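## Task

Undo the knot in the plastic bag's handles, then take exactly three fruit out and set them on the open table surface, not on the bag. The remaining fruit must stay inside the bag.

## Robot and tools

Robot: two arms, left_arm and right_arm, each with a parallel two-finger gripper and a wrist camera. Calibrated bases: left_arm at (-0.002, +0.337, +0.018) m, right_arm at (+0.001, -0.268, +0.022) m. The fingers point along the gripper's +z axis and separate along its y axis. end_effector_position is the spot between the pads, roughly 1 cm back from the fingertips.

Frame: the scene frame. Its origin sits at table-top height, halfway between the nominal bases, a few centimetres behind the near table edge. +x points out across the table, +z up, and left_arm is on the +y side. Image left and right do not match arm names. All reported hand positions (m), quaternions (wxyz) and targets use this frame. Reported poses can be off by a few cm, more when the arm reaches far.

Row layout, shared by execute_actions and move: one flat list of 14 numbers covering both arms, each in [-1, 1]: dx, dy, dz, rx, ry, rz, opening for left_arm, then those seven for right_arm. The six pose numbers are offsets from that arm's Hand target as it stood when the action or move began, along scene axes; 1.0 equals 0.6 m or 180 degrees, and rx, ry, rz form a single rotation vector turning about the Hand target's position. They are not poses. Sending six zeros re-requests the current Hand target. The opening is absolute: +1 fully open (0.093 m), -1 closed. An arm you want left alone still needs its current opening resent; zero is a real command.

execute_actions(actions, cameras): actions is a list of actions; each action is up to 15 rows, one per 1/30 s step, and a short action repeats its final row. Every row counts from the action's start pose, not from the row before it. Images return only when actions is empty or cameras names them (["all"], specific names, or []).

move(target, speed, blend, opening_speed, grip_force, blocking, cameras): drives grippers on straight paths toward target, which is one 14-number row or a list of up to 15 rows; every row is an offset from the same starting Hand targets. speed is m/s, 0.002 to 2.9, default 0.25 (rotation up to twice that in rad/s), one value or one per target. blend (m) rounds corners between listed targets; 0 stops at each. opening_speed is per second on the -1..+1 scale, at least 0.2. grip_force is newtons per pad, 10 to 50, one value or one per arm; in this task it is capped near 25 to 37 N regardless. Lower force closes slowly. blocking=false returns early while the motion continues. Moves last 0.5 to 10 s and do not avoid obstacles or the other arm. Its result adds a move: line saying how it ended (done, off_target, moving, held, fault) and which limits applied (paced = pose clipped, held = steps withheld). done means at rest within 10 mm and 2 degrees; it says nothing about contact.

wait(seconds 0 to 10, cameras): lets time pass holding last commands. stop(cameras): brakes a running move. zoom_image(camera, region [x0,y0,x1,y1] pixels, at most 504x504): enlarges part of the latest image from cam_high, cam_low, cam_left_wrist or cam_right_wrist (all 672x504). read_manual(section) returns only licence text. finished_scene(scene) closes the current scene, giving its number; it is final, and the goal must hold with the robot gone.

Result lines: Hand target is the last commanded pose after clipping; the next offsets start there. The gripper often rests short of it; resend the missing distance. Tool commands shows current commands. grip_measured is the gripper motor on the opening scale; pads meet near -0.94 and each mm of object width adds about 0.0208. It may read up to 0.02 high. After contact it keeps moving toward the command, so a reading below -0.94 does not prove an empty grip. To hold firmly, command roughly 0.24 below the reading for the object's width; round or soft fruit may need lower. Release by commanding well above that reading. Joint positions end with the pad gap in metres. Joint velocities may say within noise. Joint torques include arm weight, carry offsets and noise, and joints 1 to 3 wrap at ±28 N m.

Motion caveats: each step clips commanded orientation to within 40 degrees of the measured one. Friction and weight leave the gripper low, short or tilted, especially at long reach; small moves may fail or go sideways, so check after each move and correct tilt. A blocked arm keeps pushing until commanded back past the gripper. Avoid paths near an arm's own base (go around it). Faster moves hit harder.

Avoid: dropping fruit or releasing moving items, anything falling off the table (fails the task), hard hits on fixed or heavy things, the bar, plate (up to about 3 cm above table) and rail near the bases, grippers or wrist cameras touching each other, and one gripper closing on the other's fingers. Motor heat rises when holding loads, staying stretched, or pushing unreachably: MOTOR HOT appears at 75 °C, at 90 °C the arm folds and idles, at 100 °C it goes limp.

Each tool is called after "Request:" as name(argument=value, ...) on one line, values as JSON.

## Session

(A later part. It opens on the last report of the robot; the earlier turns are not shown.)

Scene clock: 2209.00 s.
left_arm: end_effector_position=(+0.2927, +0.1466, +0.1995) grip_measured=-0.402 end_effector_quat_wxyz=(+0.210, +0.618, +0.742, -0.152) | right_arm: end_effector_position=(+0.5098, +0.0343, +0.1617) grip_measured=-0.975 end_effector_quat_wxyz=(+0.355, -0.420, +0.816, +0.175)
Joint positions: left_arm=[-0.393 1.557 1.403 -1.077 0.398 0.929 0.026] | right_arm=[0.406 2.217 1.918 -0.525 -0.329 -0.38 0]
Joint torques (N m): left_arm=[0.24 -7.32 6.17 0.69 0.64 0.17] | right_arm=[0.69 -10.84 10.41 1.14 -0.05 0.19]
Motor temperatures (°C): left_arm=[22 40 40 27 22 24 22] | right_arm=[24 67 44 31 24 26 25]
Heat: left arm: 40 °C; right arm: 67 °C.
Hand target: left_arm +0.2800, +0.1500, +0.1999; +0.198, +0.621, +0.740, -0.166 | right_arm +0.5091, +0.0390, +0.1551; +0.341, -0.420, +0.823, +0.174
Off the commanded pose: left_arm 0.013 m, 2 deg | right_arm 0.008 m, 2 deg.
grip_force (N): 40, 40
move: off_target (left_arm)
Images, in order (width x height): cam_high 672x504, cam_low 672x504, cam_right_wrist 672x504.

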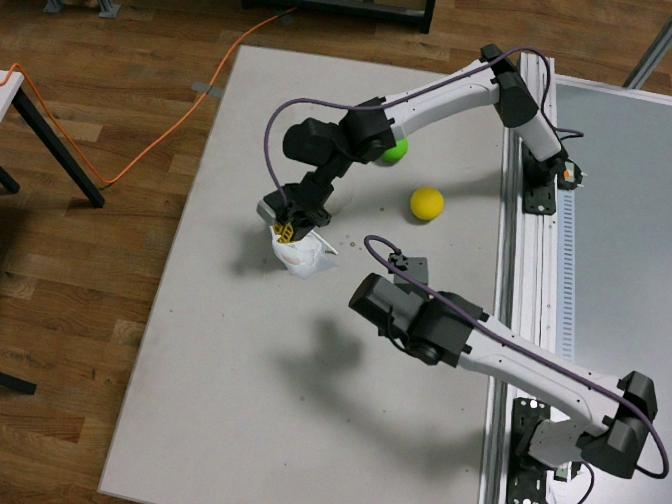

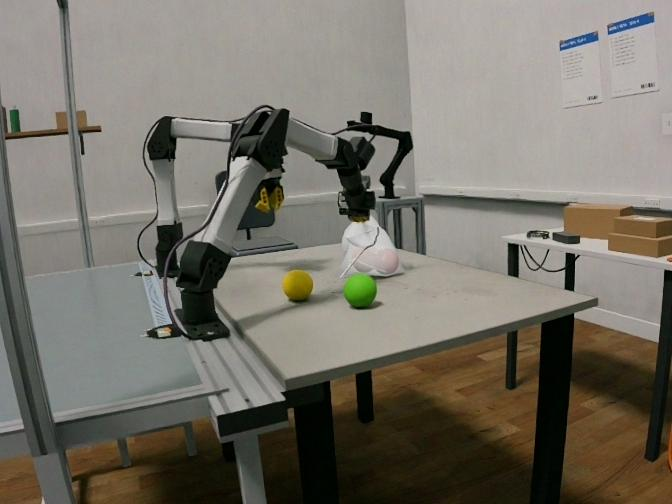

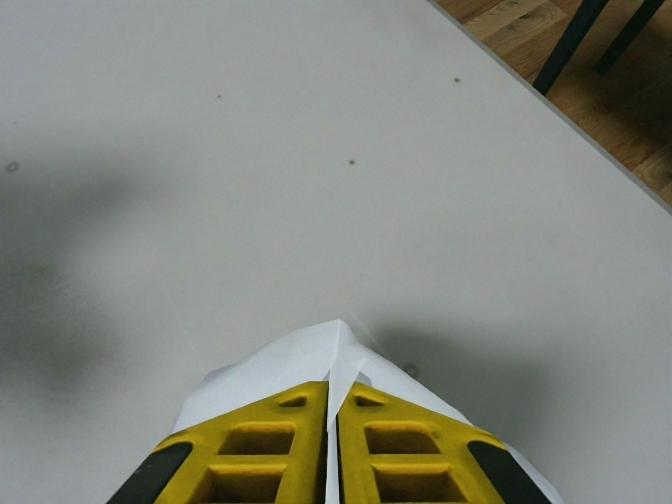

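Request:
move(target=[[0, 0, 0, 0, 0, 0, -0.4, 0.0432, 0.055, -0.05, 0, 0, 0, -1], [0, 0, 0, 0, 0, 0, -0.4, 0.0515, 0.065, -0.115, 0, 0, 0, -1]], speed=0.07, blend=[0.015, 0], cameras=["cam_right_wrist", "cam_low", "cam_high"])

Request:
zoom_image(camera="cam_low", region=[315, 200, 425, 300])

Request:
zoom_image(camera="cam_high", region=[240, 170, 400, 310])

Scene clock: 2220.50 s.
left_arm: end_effector_position=(+0.2927, +0.1466, +0.1995) grip_measured=-0.402 end_effector_quat_wxyz=(+0.210, +0.618, +0.742, -0.152) | right_arm: end_effector_position=(+0.5370, +0.0683, +0.0947) grip_measured=-0.975 end_effector_quat_wxyz=(+0.335, -0.420, +0.825, +0.175)
Joint positions: left_arm=[-0.393 1.557 1.403 -1.077 0.398 0.929 0.026] | right_arm=[0.439 2.471 2.114 -0.503 -0.305 -0.352 0]
Joint torques (N m): left_arm=[0.2 -7.34 6.19 0.7 0.66 0.17] | right_arm=[0.98 -12.41 8.05 1.75 -0.03 0.21]
Motor temperatures (°C): left_arm=[22 40 40 27 22 24 22] | right_arm=[24 67 44 31 24 26 25]
Heat: left arm: 40 °C; right arm: 67 °C.
Hand target: left_arm +0.2800, +0.1500, +0.1999; +0.198, +0.621, +0.740, -0.166 | right_arm +0.5399, +0.0781, +0.0861; +0.341, -0.420, +0.823, +0.174
Off the commanded pose: left_arm 0.013 m, 2 deg | right_arm 0.013 m, 1 deg.
grip_force (N): 40, 40
move: off_target (left_arm, right_arm)
Images, in order (width x height): cam_high 672x504, cam_low 672x504, cam_right_wrist 672x504.

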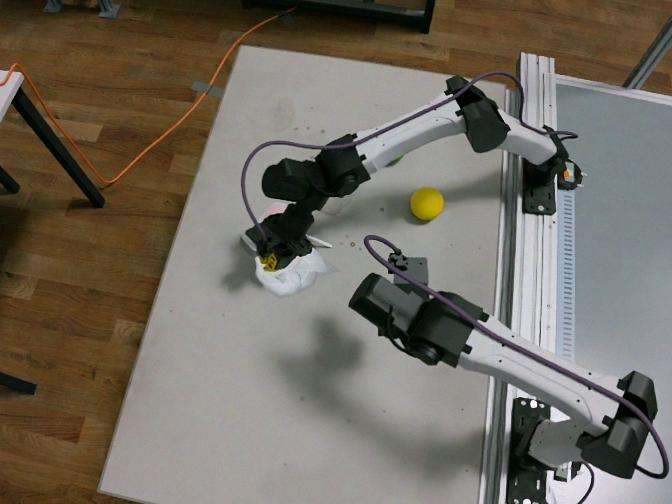

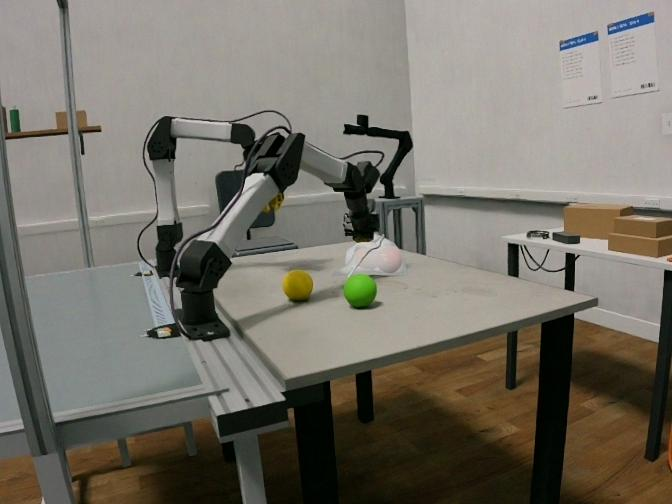

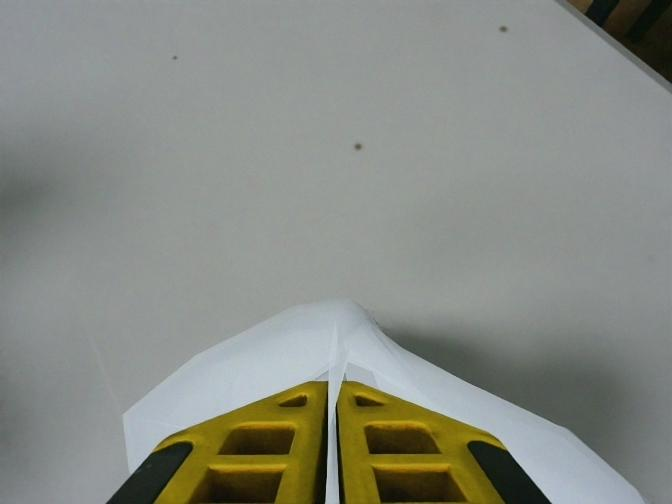

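Scaled by 4.582 from the camera's 672x504 image, which has a finer 960x720 frame.

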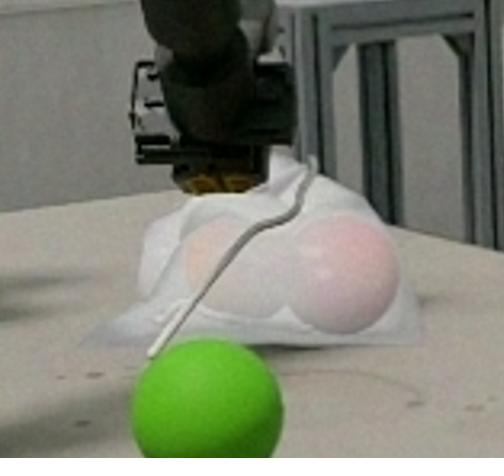

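Scaled by 3.150 from the camera's 672x504 image, which has a finer 960x720 frame.

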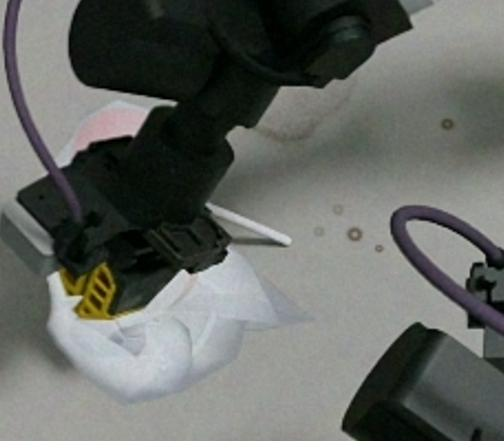

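Request:
move(target=[[0, 0, 0, 0, 0, 0, -0.4, 0.0, 0.0, -0.05, 0, 0, 0, -1], [0, 0, 0, 0, 0, 0, -0.4, 0.0, 0.0, -0.05, 0, 0, 0, -0.5]], speed=0.07)

Request:
move(target=[0, 0, 0, 0, 0, 0, -0.4, -0.0624, -0.0858, 0.13, 0, 0, 0, -0.5], speed=0.1, cameras=["cam_right_wrist"])

Scene clock: 2237.50 s.
left_arm: end_effector_position=(+0.2927, +0.1466, +0.1995) grip_measured=-0.402 end_effector_quat_wxyz=(+0.210, +0.618, +0.742, -0.152) | right_arm: end_effector_position=(+0.5436, +0.0722, +0.0775) grip_measured=-0.503 end_effector_quat_wxyz=(+0.352, -0.419, +0.818, +0.175)
Joint positions: left_arm=[-0.393 1.557 1.403 -1.077 0.398 0.929 0.026] | right_arm=[0.439 2.496 2.068 -0.395 -0.305 -0.351 0.021]
Joint torques (N m): left_arm=[0.14 -7.36 6.16 0.69 0.66 0.19] | right_arm=[0.9 -12.16 6.16 1.65 -0.07 0.23]
Motor temperatures (°C): left_arm=[22 40 40 26 22 24 22] | right_arm=[24 69 44 34 24 26 25]
Heat: left arm: 40 °C; right arm: 69 °C.
Hand target: left_arm +0.2800, +0.1500, +0.1999; +0.198, +0.621, +0.740, -0.166 | right_arm +0.5399, +0.0780, +0.0562; +0.341, -0.420, +0.823, +0.174
Off the commanded pose: left_arm 0.013 m, 2 deg | right_arm 0.022 m, 1 deg.
grip_force (N): 40, 40
move: off_target (left_arm, right_arm); target 2's new opening was sent with right_arm's hand 0.026 m and 2 deg from that target

Scene clock: 2239.17 s.
left_arm: end_effector_position=(+0.2927, +0.1466, +0.1995) grip_measured=-0.402 end_effector_quat_wxyz=(+0.210, +0.618, +0.742, -0.152) | right_arm: end_effector_position=(+0.5108, +0.0313, +0.1175) grip_measured=-0.503 end_effector_quat_wxyz=(+0.341, -0.416, +0.826, +0.169)
Joint positions: left_arm=[-0.393 1.557 1.403 -1.077 0.398 0.929 0.026] | right_arm=[0.402 2.257 1.828 -0.426 -0.316 -0.376 0.021]
Joint torques (N m): left_arm=[0.17 -7.38 6.22 0.7 0.64 0.18] | right_arm=[-0.8 -17.13 6 1.06 -0.32 0.04]
Motor temperatures (°C): left_arm=[22 40 40 26 22 24 22] | right_arm=[24 70 44 33 24 26 25]
Heat: left arm: 40 °C; right arm: 70 °C.
Hand target: left_arm +0.2800, +0.1500, +0.1999; +0.198, +0.621, +0.740, -0.166 | right_arm +0.5024, +0.0266, +0.1342; +0.341, -0.420, +0.823, +0.174
Off the commanded pose: left_arm 0.013 m, 2 deg | right_arm 0.019 m, 1 deg.
grip_force (N): 40, 40
move: off_target (left_arm, right_arm)
Images, in order (width x height): cam_right_wrist 672x504.

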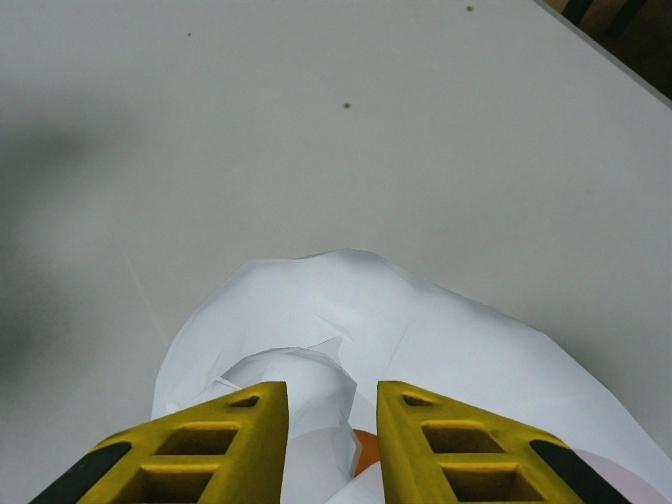

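Request:
move(target=[0, 0, 0, 0, 0, 0, -0.4, -0.129, -0.1943, 0.1013, 0, 0, 0, -0.3], speed=0.15, cameras=["cam_right_wrist", "cam_low", "cam_high"])

Request:
zoom_image(camera="cam_right_wrist", region=[150, 60, 600, 400])

Request:
zoom_image(camera="cam_low", region=[315, 200, 425, 300])

Request:
zoom_image(camera="cam_high", region=[230, 170, 390, 310])

Scene clock: 2249.43 s.
left_arm: end_effector_position=(+0.2927, +0.1466, +0.1995) grip_measured=-0.402 end_effector_quat_wxyz=(+0.210, +0.618, +0.742, -0.152) | right_arm: end_effector_position=(+0.4371, -0.0880, +0.1904) grip_measured=-0.303 end_effector_quat_wxyz=(+0.348, -0.416, +0.824, +0.167)
Joint positions: left_arm=[-0.393 1.557 1.403 -1.077 0.398 0.929 0.026] | right_arm=[0.203 1.78 1.438 -0.561 -0.439 -0.541 0.031]
Joint torques (N m): left_arm=[0.13 -7.35 6.22 0.7 0.68 0.19] | right_arm=[-0.57 -11.96 5.93 1.03 -0.42 0.02]
Motor temperatures (°C): left_arm=[22 40 40 26 22 24 22] | right_arm=[24 77 43 32 24 26 24]
Heat: left arm: 40 °C; right arm: 77 °C. Fold the right arm in close to its base, or ease its load, before you think long.
Hand target: left_arm +0.2800, +0.1500, +0.1999; +0.198, +0.621, +0.740, -0.166 | right_arm +0.4251, -0.0900, +0.1950; +0.341, -0.420, +0.823, +0.174
Off the commanded pose: left_arm 0.013 m, 2 deg | right_arm 0.013 m, 1 deg.
MOTOR HOT: joint 2 (shoulder) of the right arm reports 77 °C; the controller's stop level is 90 °C. To cool a motor, set the load down, stop pushing, or move to a pose that needs little force.
grip_force (N): 40, 40
move: off_target (left_arm, right_arm)
Images, in order (width x height): cam_high 672x504, cam_low 672x504, cam_right_wrist 672x504.

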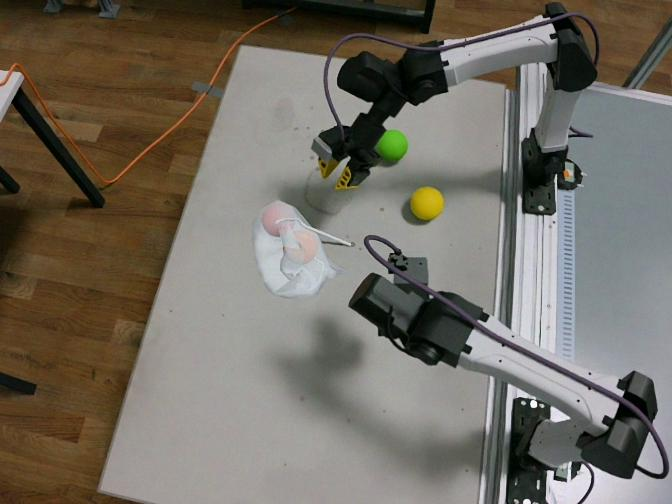

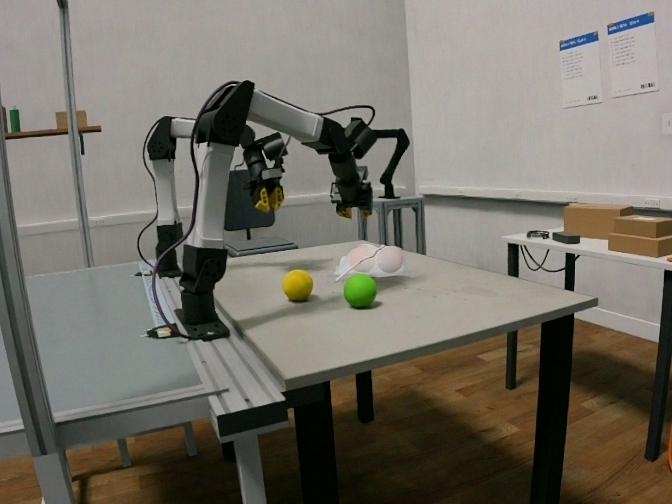

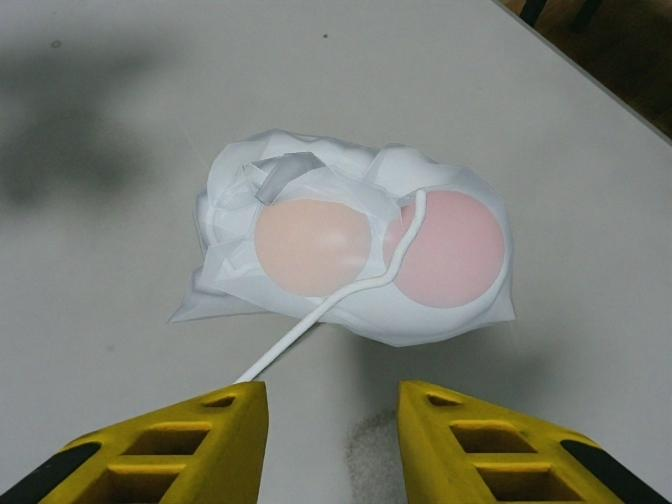

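Scaled by 1.120 from the camera's 672x504 image, which has a finer 960x720 frame.

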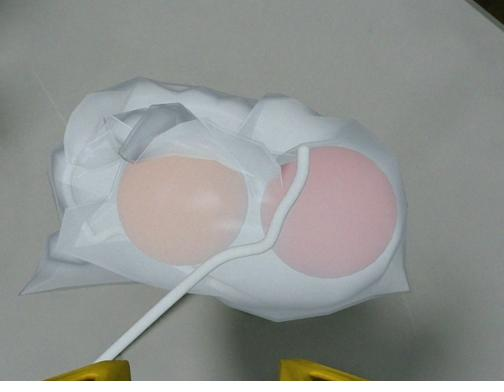

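Scaled by 4.582 from the camera's 672x504 image, which has a finer 960x720 frame.

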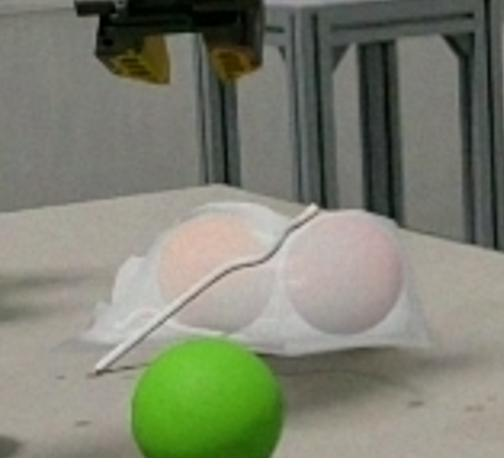

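Scaled by 3.150 from the camera's 672x504 image, which has a finer 960x720 frame.

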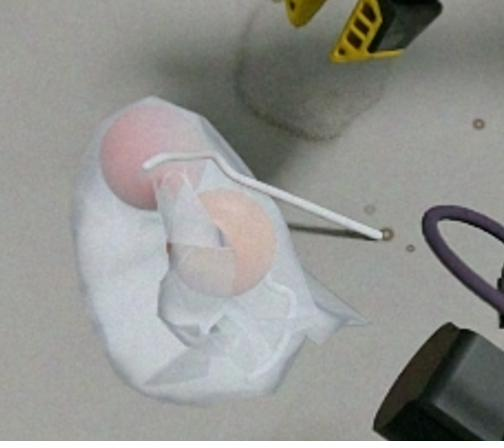

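Request:
move(target=[0, 0, 0, 0, 0, 0, -0.4, -0.275, -0.267, 0.075, 0, 0, 0, -0.3], speed=0.2, cameras=[])

Scene clock: 2254.47 s.
left_arm: end_effector_position=(+0.2927, +0.1466, +0.1995) grip_measured=-0.402 end_effector_quat_wxyz=(+0.210, +0.618, +0.742, -0.152) | right_arm: end_effector_position=(+0.2607, -0.2507, +0.2324) grip_measured=-0.303 end_effector_quat_wxyz=(+0.335, -0.419, +0.827, +0.170)
Joint positions: left_arm=[-0.393 1.557 1.403 -1.077 0.398 0.929 0.026] | right_arm=[-0.404 1.232 1.165 -1.238 -0.719 -1.207 0.031]
Joint torques (N m): left_arm=[0.17 -7.32 6.16 0.71 0.68 0.18] | right_arm=[-1.17 -3.26 8.49 0.44 -0.74 0.04]
Motor temperatures (°C): left_arm=[22 40 40 26 22 24 22] | right_arm=[24 75 43 31 25 26 24]
Heat: left arm: 40 °C; right arm: 75 °C. Fold the right arm in close to its base, or ease its load, before you think long.
Hand target: left_arm +0.2800, +0.1500, +0.1999; +0.198, +0.621, +0.740, -0.166 | right_arm +0.2601, -0.2503, +0.2399; +0.341, -0.420, +0.823, +0.174
Off the commanded pose: left_arm 0.013 m, 2 deg | right_arm 0.008 m, 1 deg.
MOTOR HOT: still on. Joint 2 (shoulder) of the right arm reports 75 °C.
grip_force (N): 40, 40
move: off_target (left_arm)
No camera images: "cameras" was empty.

Request:
move(target=[0.25, -0.0333, -0.01, -0.0528, -0.0192, 0.111, -0.4, 0, 0, 0, 0, 0, 0, -0.3], speed=0.2, cameras=["cam_left_wrist"])

Request:
zoom_image(camera="cam_left_wrist", region=[100, 0, 600, 400])

Scene clock: 2267.77 s.
left_arm: end_effector_position=(+0.4154, +0.1358, +0.1832) grip_measured=-0.402 end_effector_quat_wxyz=(+0.269, +0.473, +0.822, -0.169) | right_arm: end_effector_position=(+0.2606, -0.2506, +0.2324) grip_measured=-0.303 end_effector_quat_wxyz=(+0.335, -0.420, +0.826, +0.170)
Joint positions: left_arm=[-0.303 1.863 1.629 -0.838 0.425 0.636 0.026] | right_arm=[-0.404 1.232 1.165 -1.239 -0.719 -1.208 0.031]
Joint torques (N m): left_arm=[-0.06 -7.47 10.29 1.82 0.53 -0.12] | right_arm=[-1.17 -3.23 8.49 0.42 -0.74 0.05]
Motor temperatures (°C): left_arm=[22 40 40 27 22 24 22] | right_arm=[24 65 43 30 25 26 24]
Heat: left arm: 40 °C; right arm: 65 °C.
Hand target: left_arm +0.4300, +0.1300, +0.1938; +0.297, +0.469, +0.814, -0.171 | right_arm +0.2601, -0.2503, +0.2399; +0.341, -0.420, +0.823, +0.174
Off the commanded pose: left_arm 0.019 m, 3 deg | right_arm 0.008 m, 1 deg.
MOTOR HOT: cleared for the motors of the right arm.
grip_force (N): 40, 40
move: off_target (left_arm)
Images, in order (width x height): cam_left_wrist 672x504.

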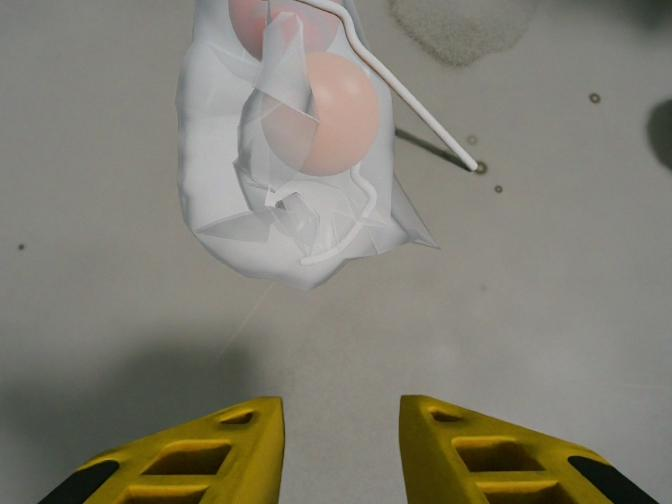

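Scaled by 1.008 from the camera's 672x504 image, which has a finer 960x720 frame.

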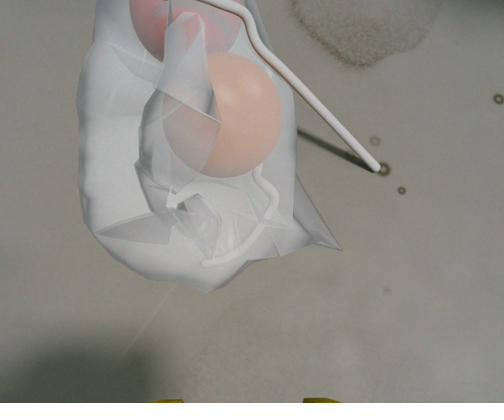

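Request:
move(target=[0.09, -0.14, -0.005, 0, 0, 0, -0.4, 0, 0, 0, 0, 0, 0, -0.3], speed=0.2, cameras=["cam_left_wrist"])

Request:
zoom_image(camera="cam_left_wrist", region=[150, 60, 600, 440])

Scene clock: 2272.80 s.
left_arm: end_effector_position=(+0.4863, +0.0442, +0.1959) grip_measured=-0.402 end_effector_quat_wxyz=(+0.315, +0.475, +0.803, -0.175) | right_arm: end_effector_position=(+0.2606, -0.2506, +0.2324) grip_measured=-0.303 end_effector_quat_wxyz=(+0.335, -0.420, +0.826, +0.170)
Joint positions: left_arm=[-0.433 2.209 2.125 -0.841 0.38 0.51 0.026] | right_arm=[-0.404 1.232 1.165 -1.239 -0.719 -1.208 0.031]
Joint torques (N m): left_arm=[-0.54 -9.62 10.59 1.16 0.09 -0.12] | right_arm=[-1.21 -3.29 8.51 0.42 -0.72 0.04]
Motor temperatures (°C): left_arm=[22 40 41 27 22 24 22] | right_arm=[24 63 43 29 25 26 24]
Heat: left arm: 41 °C; right arm: 63 °C.
Hand target: left_arm +0.4839, +0.0459, +0.1910; +0.297, +0.469, +0.814, -0.171 | right_arm +0.2601, -0.2503, +0.2399; +0.341, -0.420, +0.823, +0.174
Off the commanded pose: left_arm 0.006 m, 3 deg | right_arm 0.008 m, 1 deg.
grip_force (N): 40, 40
move: off_target (left_arm)
Images, in order (width x height): cam_left_wrist 672x504.

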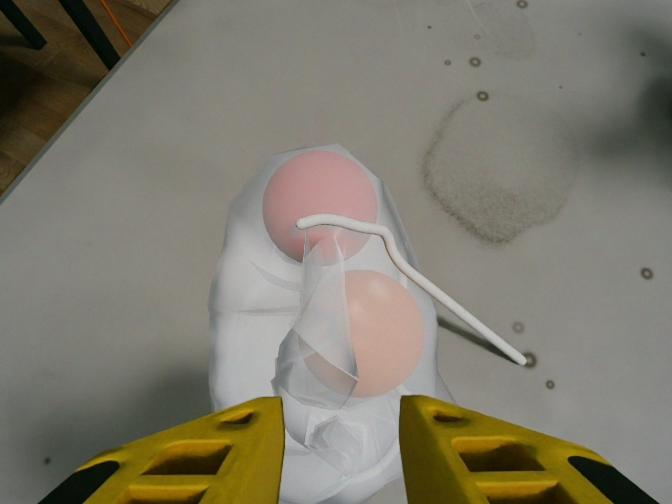

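Scaled by 1.120 from the camera's 672x504 image, which has a finer 960x720 frame.

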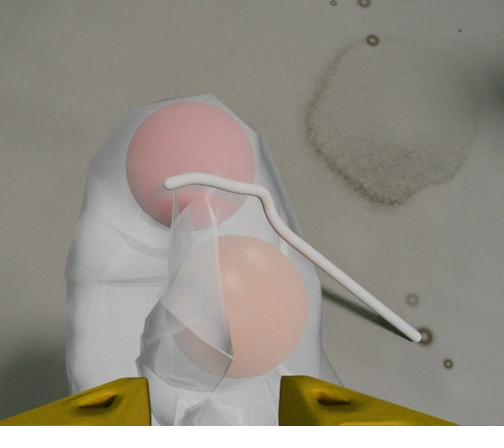

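Request:
zoom_image(camera="cam_left_wrist", region=[250, 200, 450, 420])

Request:
zoom_image(camera="cam_left_wrist", region=[200, 300, 470, 504])

Scaled by 2.291 from the camera's 672x504 image, which has a finer 960x720 frame.

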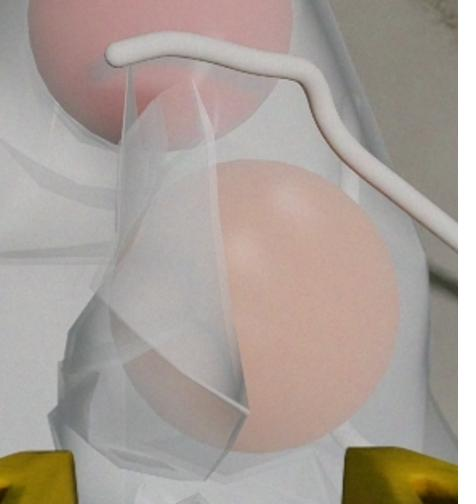

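Scaled by 1.867 from the camera's 672x504 image, which has a finer 960x720 frame.

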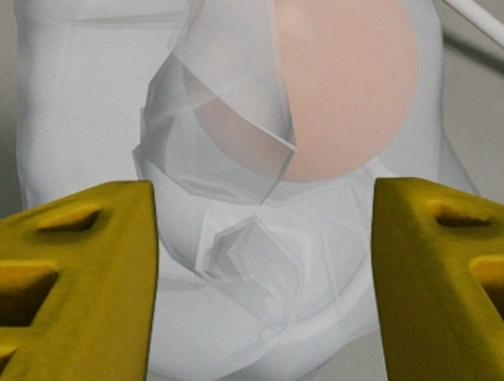

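Request:
move(target=[0.0935, 0.1235, -0.105, -0.1372, -0.0305, -0.1919, -0.4, 0, 0, 0, 0, 0, 0, -0.3], speed=0.25, cameras=["cam_left_wrist"])

Request:
zoom_image(camera="cam_left_wrist", region=[150, 60, 600, 440])

Scene clock: 2292.30 s.
left_arm: end_effector_position=(+0.5450, +0.1226, +0.1290) grip_measured=-0.402 end_effector_quat_wxyz=(+0.403, +0.602, +0.589, -0.358) | right_arm: end_effector_position=(+0.2606, -0.2506, +0.2324) grip_measured=-0.303 end_effector_quat_wxyz=(+0.335, -0.420, +0.826, +0.170)
Joint positions: left_arm=[-0.116 2.821 2.822 -1.222 1.098 1.267 0.026] | right_arm=[-0.404 1.232 1.165 -1.239 -0.719 -1.208 0.031]
Joint torques (N m): left_arm=[-0.39 -11.51 9.55 0.5 1.06 0.16] | right_arm=[-1.2 -3.26 8.38 0.45 -0.72 0.05]
Motor temperatures (°C): left_arm=[22 42 45 28 22 24 22] | right_arm=[24 56 43 29 25 26 24]
Heat: left arm: 45 °C; right arm: 56 °C.
Hand target: left_arm +0.5400, +0.1201, +0.1278; +0.363, +0.622, +0.570, -0.396 | right_arm +0.2601, -0.2503, +0.2399; +0.341, -0.420, +0.823, +0.174
Off the commanded pose: left_arm 0.006 m, 7 deg | right_arm 0.008 m, 1 deg.
grip_force (N): 40, 40
move: off_target (left_arm)
Images, in order (width x height): cam_left_wrist 672x504.

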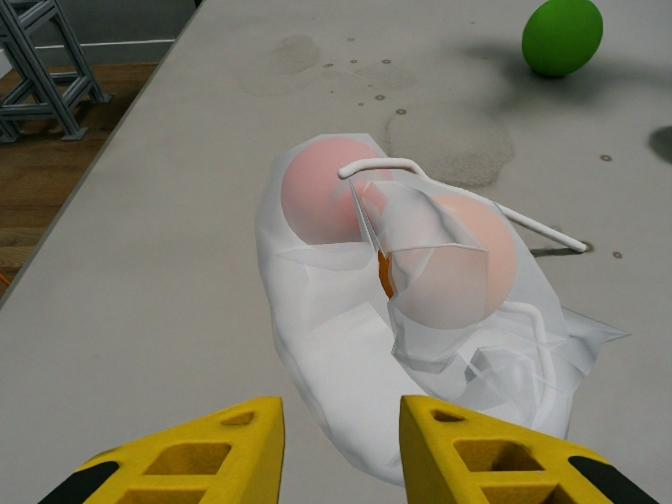

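Scaled by 1.120 from the camera's 672x504 image, which has a finer 960x720 frame.

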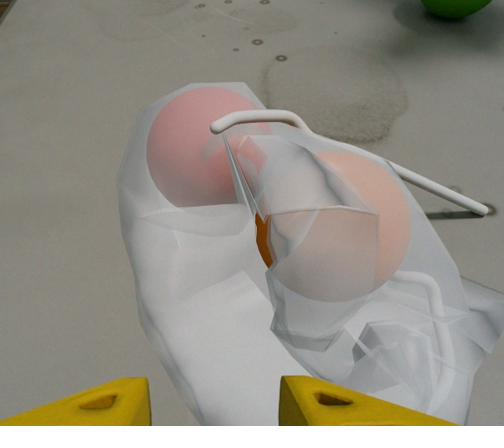

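Request:
move(target=[[0, 0.04, 0.02, 0.1284, 0.4063, 0.215, -0.45, 0, 0, 0, 0, 0, 0, -0.3], [-0.0295, -0.0147, -0.0797, 0.1284, 0.4063, 0.215, -0.45, 0, 0, 0, 0, 0, 0, -0.3]], speed=[0.3, 0.1], blend=[0.01, 0], cameras=["cam_left_wrist"])

Request:
zoom_image(camera="cam_left_wrist", region=[150, 60, 600, 440])

Scene clock: 2324.90 s.
left_arm: end_effector_position=(+0.5257, +0.1118, +0.0841) grip_measured=-0.448 end_effector_quat_wxyz=(+0.028, +0.072, +0.884, -0.460) | right_arm: end_effector_position=(+0.2606, -0.2506, +0.2324) grip_measured=-0.303 end_effector_quat_wxyz=(+0.335, -0.420, +0.826, +0.170)
Joint positions: left_arm=[-0.166 2.864 2.843 -1.336 0.931 -0.106 0.024] | right_arm=[-0.404 1.232 1.165 -1.239 -0.719 -1.208 0.031]
Joint torques (N m): left_arm=[-0.81 -12.26 9.09 0.46 0.39 0.24] | right_arm=[-1.07 -3.28 8.44 0.39 -0.72 0.03]
Motor temperatures (°C): left_arm=[22 49 44 27 23 24 22] | right_arm=[24 51 43 28 25 26 24]
Heat: left arm: 49 °C; right arm: 51 °C.
Hand target: left_arm +0.5223, +0.1112, +0.0799; -0.058, +0.117, +0.891, -0.435 | right_arm +0.2601, -0.2503, +0.2399; +0.341, -0.420, +0.823, +0.174
Off the commanded pose: left_arm 0.005 m, 11 deg | right_arm 0.008 m, 1 deg.
elbow stopped short (left arm): the move would have taken joint 3 (elbow) straighter than the controller allows.
grip_force (N): 40, 40
move: off_target (left_arm)
Images, in order (width x height): cam_left_wrist 672x504.

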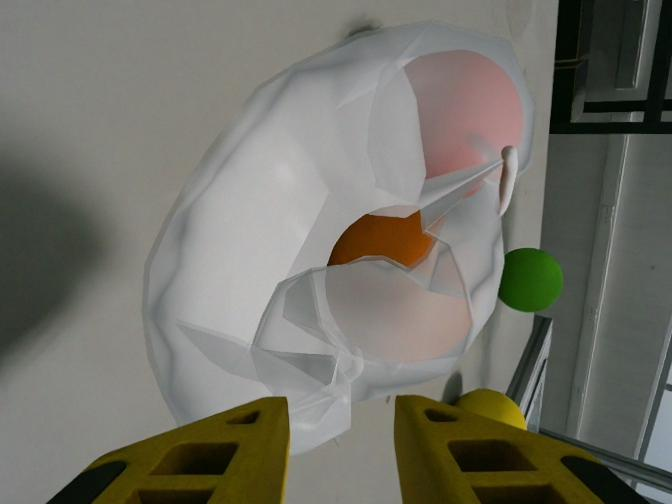

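Scaled by 1.120 from the camera's 672x504 image, which has a finer 960x720 frame.

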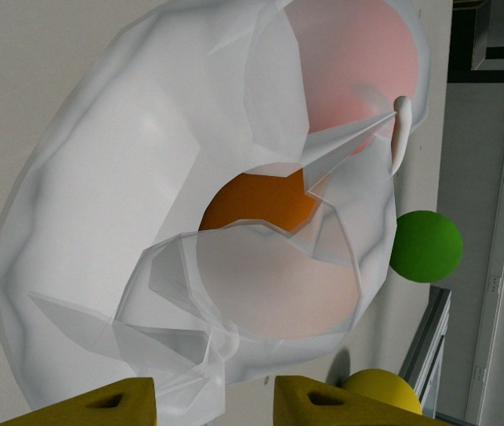

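Request:
zoom_image(camera="cam_left_wrist", region=[230, 190, 490, 430])

Scaled by 1.938 from the camera's 672x504 image, which has a finer 960x720 frame.

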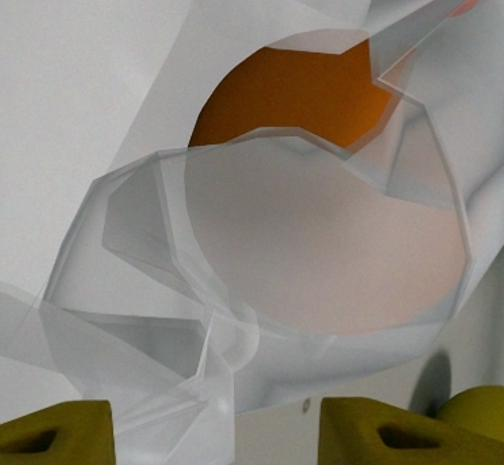

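Request:
move(target=[-0.008, -0.0778, -0.0682, -0.0163, 0.0018, 0.0778, -0.45, 0, 0, 0, 0, 0, 0, -0.3], speed=0.06, cameras=["cam_left_wrist"])

Request:
zoom_image(camera="cam_left_wrist", region=[180, 200, 500, 504])

Scene clock: 2355.03 s.
left_arm: end_effector_position=(+0.5139, +0.0678, +0.0320) grip_measured=-0.449 end_effector_quat_wxyz=(-0.024, +0.004, +0.882, -0.471) | right_arm: end_effector_position=(+0.2606, -0.2506, +0.2324) grip_measured=-0.303 end_effector_quat_wxyz=(+0.335, -0.420, +0.826, +0.170)
Joint positions: left_arm=[-0.244 2.776 2.439 -0.953 0.941 -0.374 0.024] | right_arm=[-0.404 1.232 1.165 -1.239 -0.719 -1.208 0.031]
Joint torques (N m): left_arm=[-1.01 -15.39 5.63 1.21 0.28 -0.07] | right_arm=[-1.21 -3.37 8.44 0.42 -0.75 0.02]
Motor temperatures (°C): left_arm=[22 59 45 26 22 24 22] | right_arm=[24 48 43 27 26 26 24]
Heat: left arm: 59 °C; right arm: 48 °C.
Hand target: left_arm +0.5176, +0.0645, +0.0391; -0.004, +0.008, +0.887, -0.462 | right_arm +0.2601, -0.2503, +0.2399; +0.341, -0.420, +0.823, +0.174
Off the commanded pose: left_arm 0.009 m, 3 deg | right_arm 0.008 m, 1 deg.
grip_force (N): 40, 40
move: off_target (left_arm)
Images, in order (width x height): cam_left_wrist 672x504.

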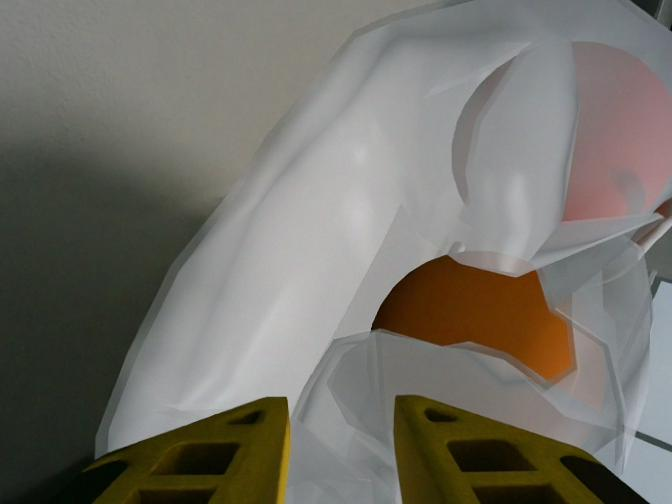

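Scaled by 1.575 from the camera's 672x504 image, which has a finer 960x720 frame.

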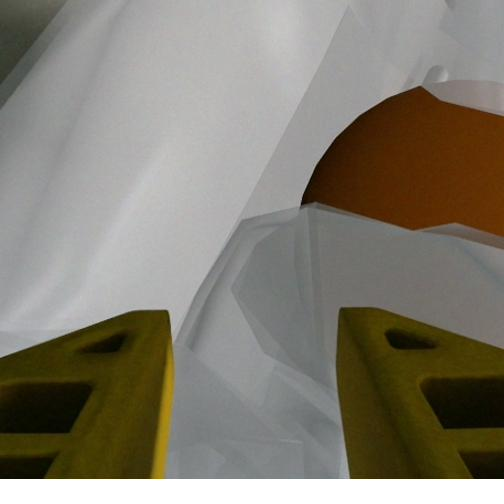

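Request:
move(target=[0,0,0,0,0,0,-1,0,0,0,0,0,0,-0.3], speed=0.1, opening_speed=0.5, cameras=["cam_high","cam_low","cam_left_wrist"])

Scene clock: 2372.07 s.
left_arm: end_effector_position=(+0.5117, +0.0693, +0.0257) grip_measured=-0.988 end_effector_quat_wxyz=(-0.029, -0.001, +0.885, -0.465) | right_arm: end_effector_position=(+0.2606, -0.2506, +0.2324) grip_measured=-0.303 end_effector_quat_wxyz=(+0.335, -0.420, +0.826, +0.170)
Joint positions: left_arm=[-0.244 2.776 2.421 -0.949 0.932 -0.377 0] | right_arm=[-0.404 1.232 1.165 -1.239 -0.719 -1.208 0.031]
Joint torques (N m): left_arm=[-0.91 -15.77 6.17 1.28 0.36 -0.06] | right_arm=[-1.1 -3.44 8.51 0.44 -0.74 0.03]
Motor temperatures (°C): left_arm=[22 63 43 27 22 24 22] | right_arm=[24 48 43 27 26 26 24]
Heat: left arm: 63 °C; right arm: 48 °C.
Hand target: left_arm +0.5176, +0.0646, +0.0391; -0.004, +0.008, +0.887, -0.462 | right_arm +0.2601, -0.2503, +0.2399; +0.341, -0.420, +0.823, +0.174
Off the commanded pose: left_arm 0.015 m, 3 deg | right_arm 0.008 m, 1 deg.
grip_force (N): 40, 40
move: off_target (left_arm)
Images, in order (width x height): cam_high 672x504, cam_low 672x504, cam_left_wrist 672x504.

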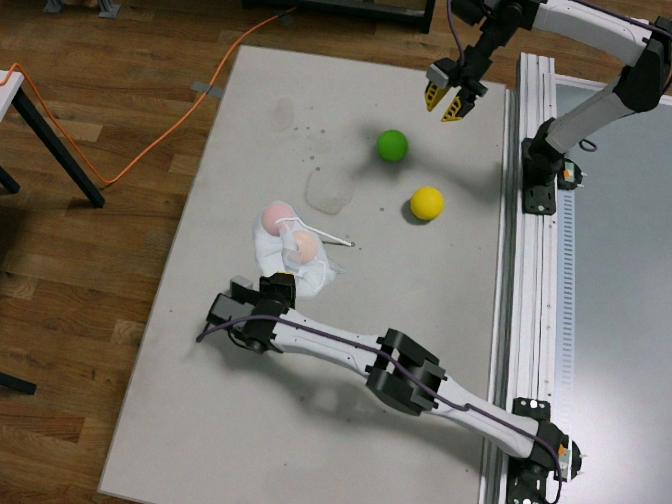

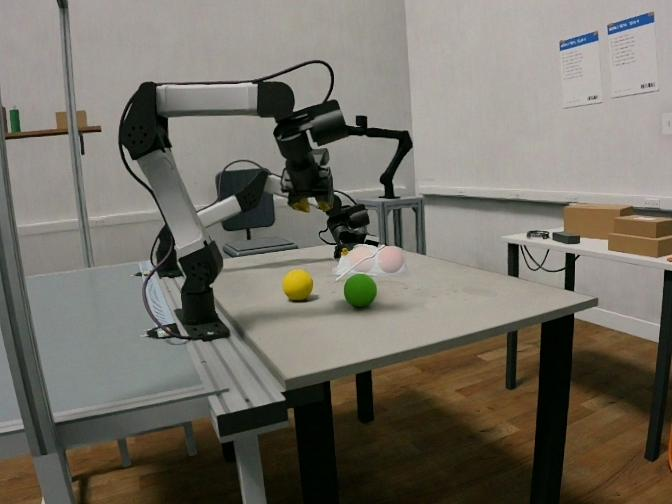

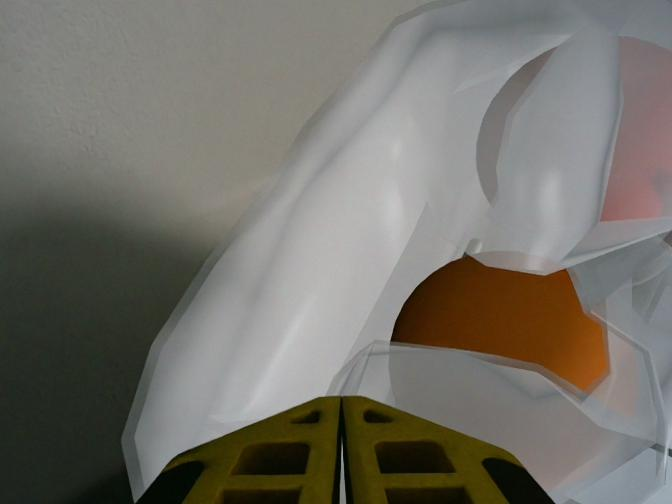

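Request:
move(target=[-0.029,-0.024,0.13,0,0,0,-1,0,0,0,0,0,0,-0.3], speed=0.08, cameras=["cam_high","cam_low","cam_left_wrist"])

Scene clock: 2381.53 s.
left_arm: end_effector_position=(+0.5054, +0.0501, +0.0996) grip_measured=-0.988 end_effector_quat_wxyz=(-0.004, +0.012, +0.882, -0.471) | right_arm: end_effector_position=(+0.2606, -0.2506, +0.2324) grip_measured=-0.303 end_effector_quat_wxyz=(+0.335, -0.420, +0.826, +0.170)
Joint positions: left_arm=[-0.284 2.631 2.415 -0.981 0.918 -0.439 0] | right_arm=[-0.404 1.232 1.165 -1.239 -0.719 -1.208 0.031]
Joint torques (N m): left_arm=[-0.76 -15.82 7.91 0.74 0.39 -0.05] | right_arm=[-1.09 -3.34 8.42 0.42 -0.74 0.02]
Motor temperatures (°C): left_arm=[22 65 43 27 22 24 22] | right_arm=[24 47 43 27 26 26 24]
Heat: left arm: 65 °C; right arm: 47 °C.
Hand target: left_arm +0.5001, +0.0502, +0.1171; -0.004, +0.008, +0.887, -0.462 | right_arm +0.2601, -0.2503, +0.2399; +0.341, -0.420, +0.823, +0.174
Off the commanded pose: left_arm 0.018 m, 1 deg | right_arm 0.008 m, 1 deg.
grip_force (N): 40, 40
move: off_target (left_arm)
Images, in order (width x height): cam_high 672x504, cam_low 672x504, cam_left_wrist 672x504.

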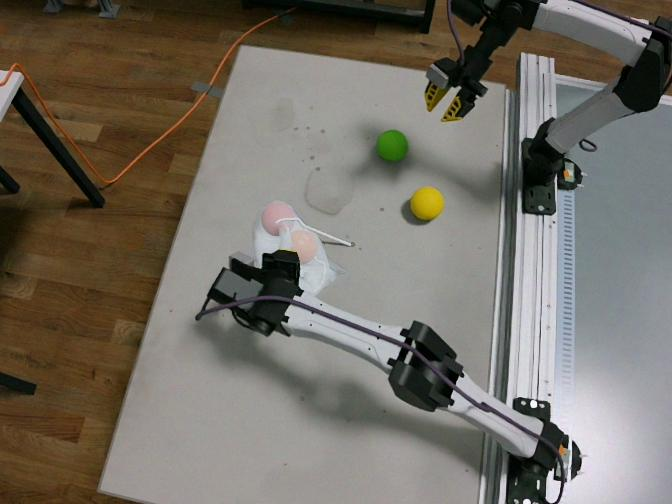

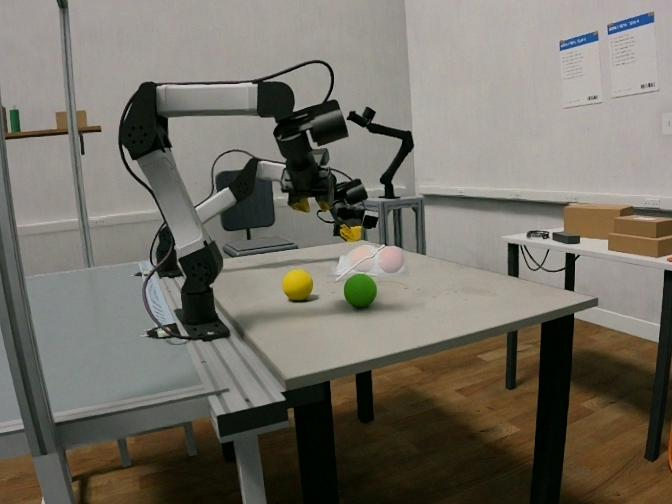

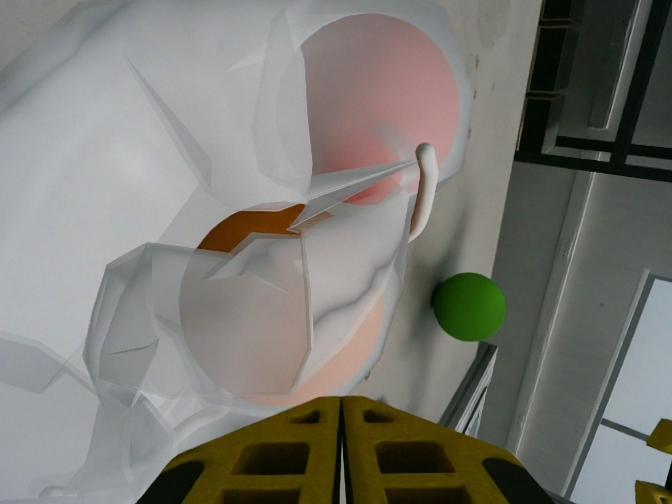

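Request:
zoom_image(camera="cam_left_wrist", region=[60, 150, 440, 435])

Scaled by 1.326 from the camera's 672x504 image, which has a finer 960x720 frame.

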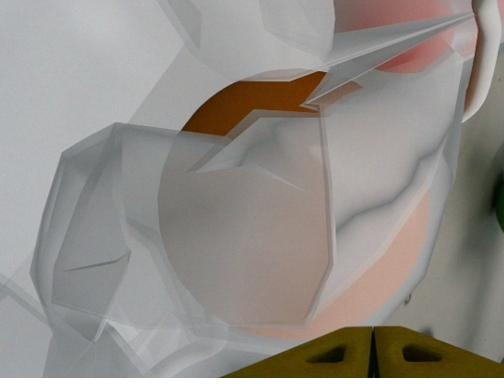

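Request:
move(target=[[-0.05,0.1167,0.1333,0.0179,-0.139,0,-1,0.12,0.139,-0.02,-0.0187,0.0208,-0.0443,-0.316],[-0.333,0.283,0.222,0.0596,-0.4643,0.0011,-1,0.358,0.417,-0.067,-0.0562,0.0624,-0.133,-0.316]], speed=0.25, blend=[0.03,0], cameras=["all"])

Scene clock: 2401.83 s.
left_arm: end_effector_position=(+0.3011, +0.2204, +0.2442) grip_measured=-0.988 end_effector_quat_wxyz=(+0.569, +0.298, +0.718, -0.266) | right_arm: end_effector_position=(+0.4766, -0.0037, +0.2063) grip_measured=-0.313 end_effector_quat_wxyz=(+0.263, -0.250, +0.929, +0.071)
Joint positions: left_arm=[0.011 0.965 0.549 0.107 0.811 0.202 0] | right_arm=[0.476 2.188 2.191 -1.024 0.015 -0.016 0.03]
Joint torques (N m): left_arm=[0.21 -2.71 7.04 2.58 0.42 0.18] | right_arm=[0.42 -9.92 9.84 0.95 0.11 0.24]
Motor temperatures (°C): left_arm=[22 63 44 28 22 24 22] | right_arm=[24 47 44 27 26 26 24]
Heat: left arm: 63 °C; right arm: 47 °C.
Hand target: left_arm +0.3004, +0.2200, +0.2503; +0.588, +0.311, +0.700, -0.261 | right_arm +0.4749, -0.0001, +0.1999; +0.251, -0.250, +0.933, +0.067
Off the commanded pose: left_arm 0.006 m, 3 deg | right_arm 0.008 m, 2 deg.
grip_force (N): 40, 40
move: off_target (left_arm)

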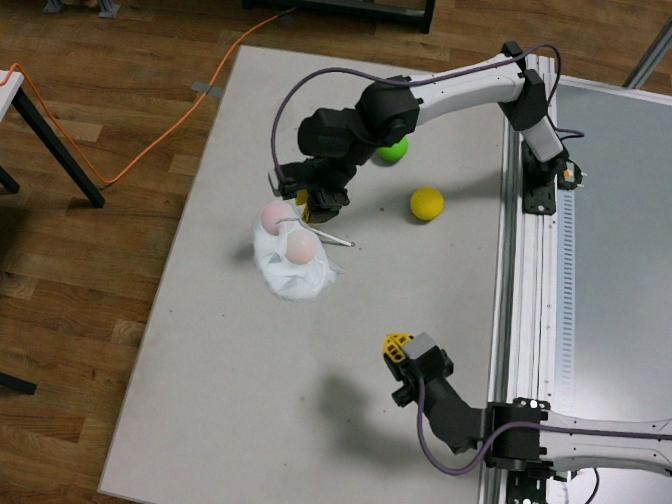

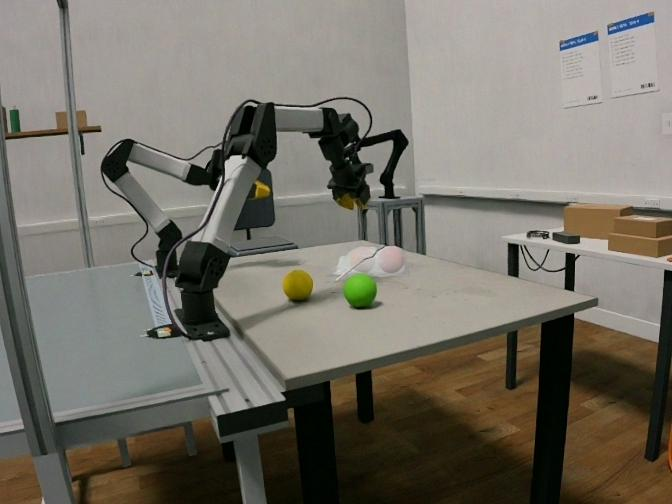

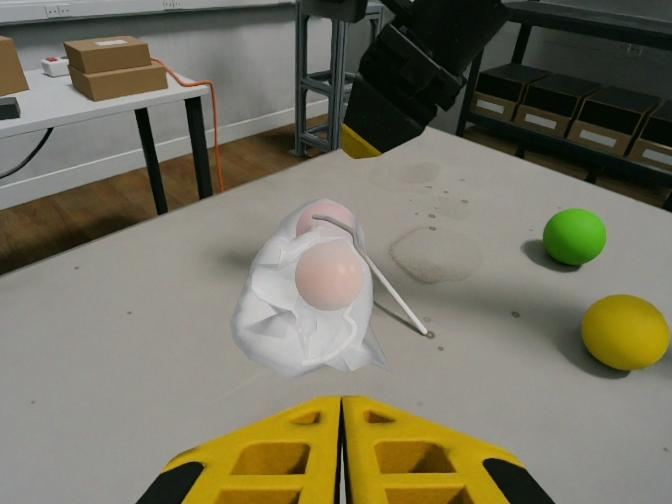

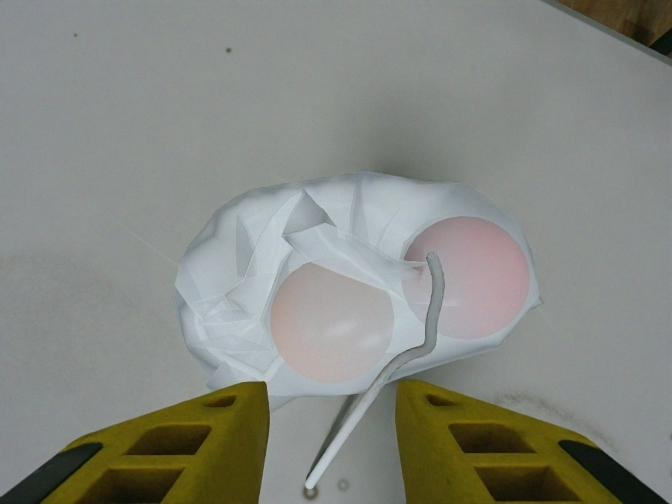

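Request:
zoom_image(camera="cam_right_wrist", region=[160, 160, 560, 420])

Request:
zoom_image(camera="cam_left_wrist", region=[210, 180, 460, 390])

Scaled by 1.260 from the camera's 672x504 image, which has a finer 960x720 frame.

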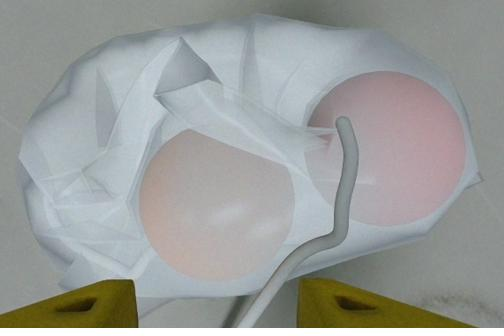

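Scaled by 2.016 from the camera's 672x504 image, which has a finer 960x720 frame.

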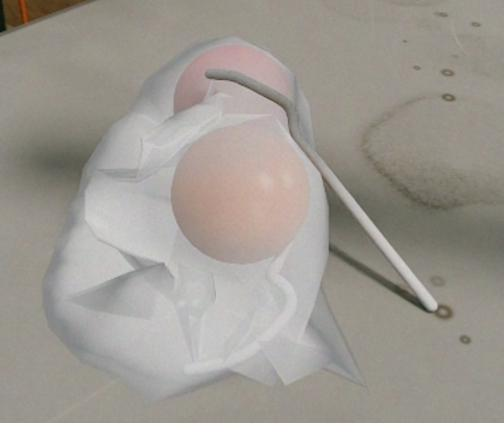

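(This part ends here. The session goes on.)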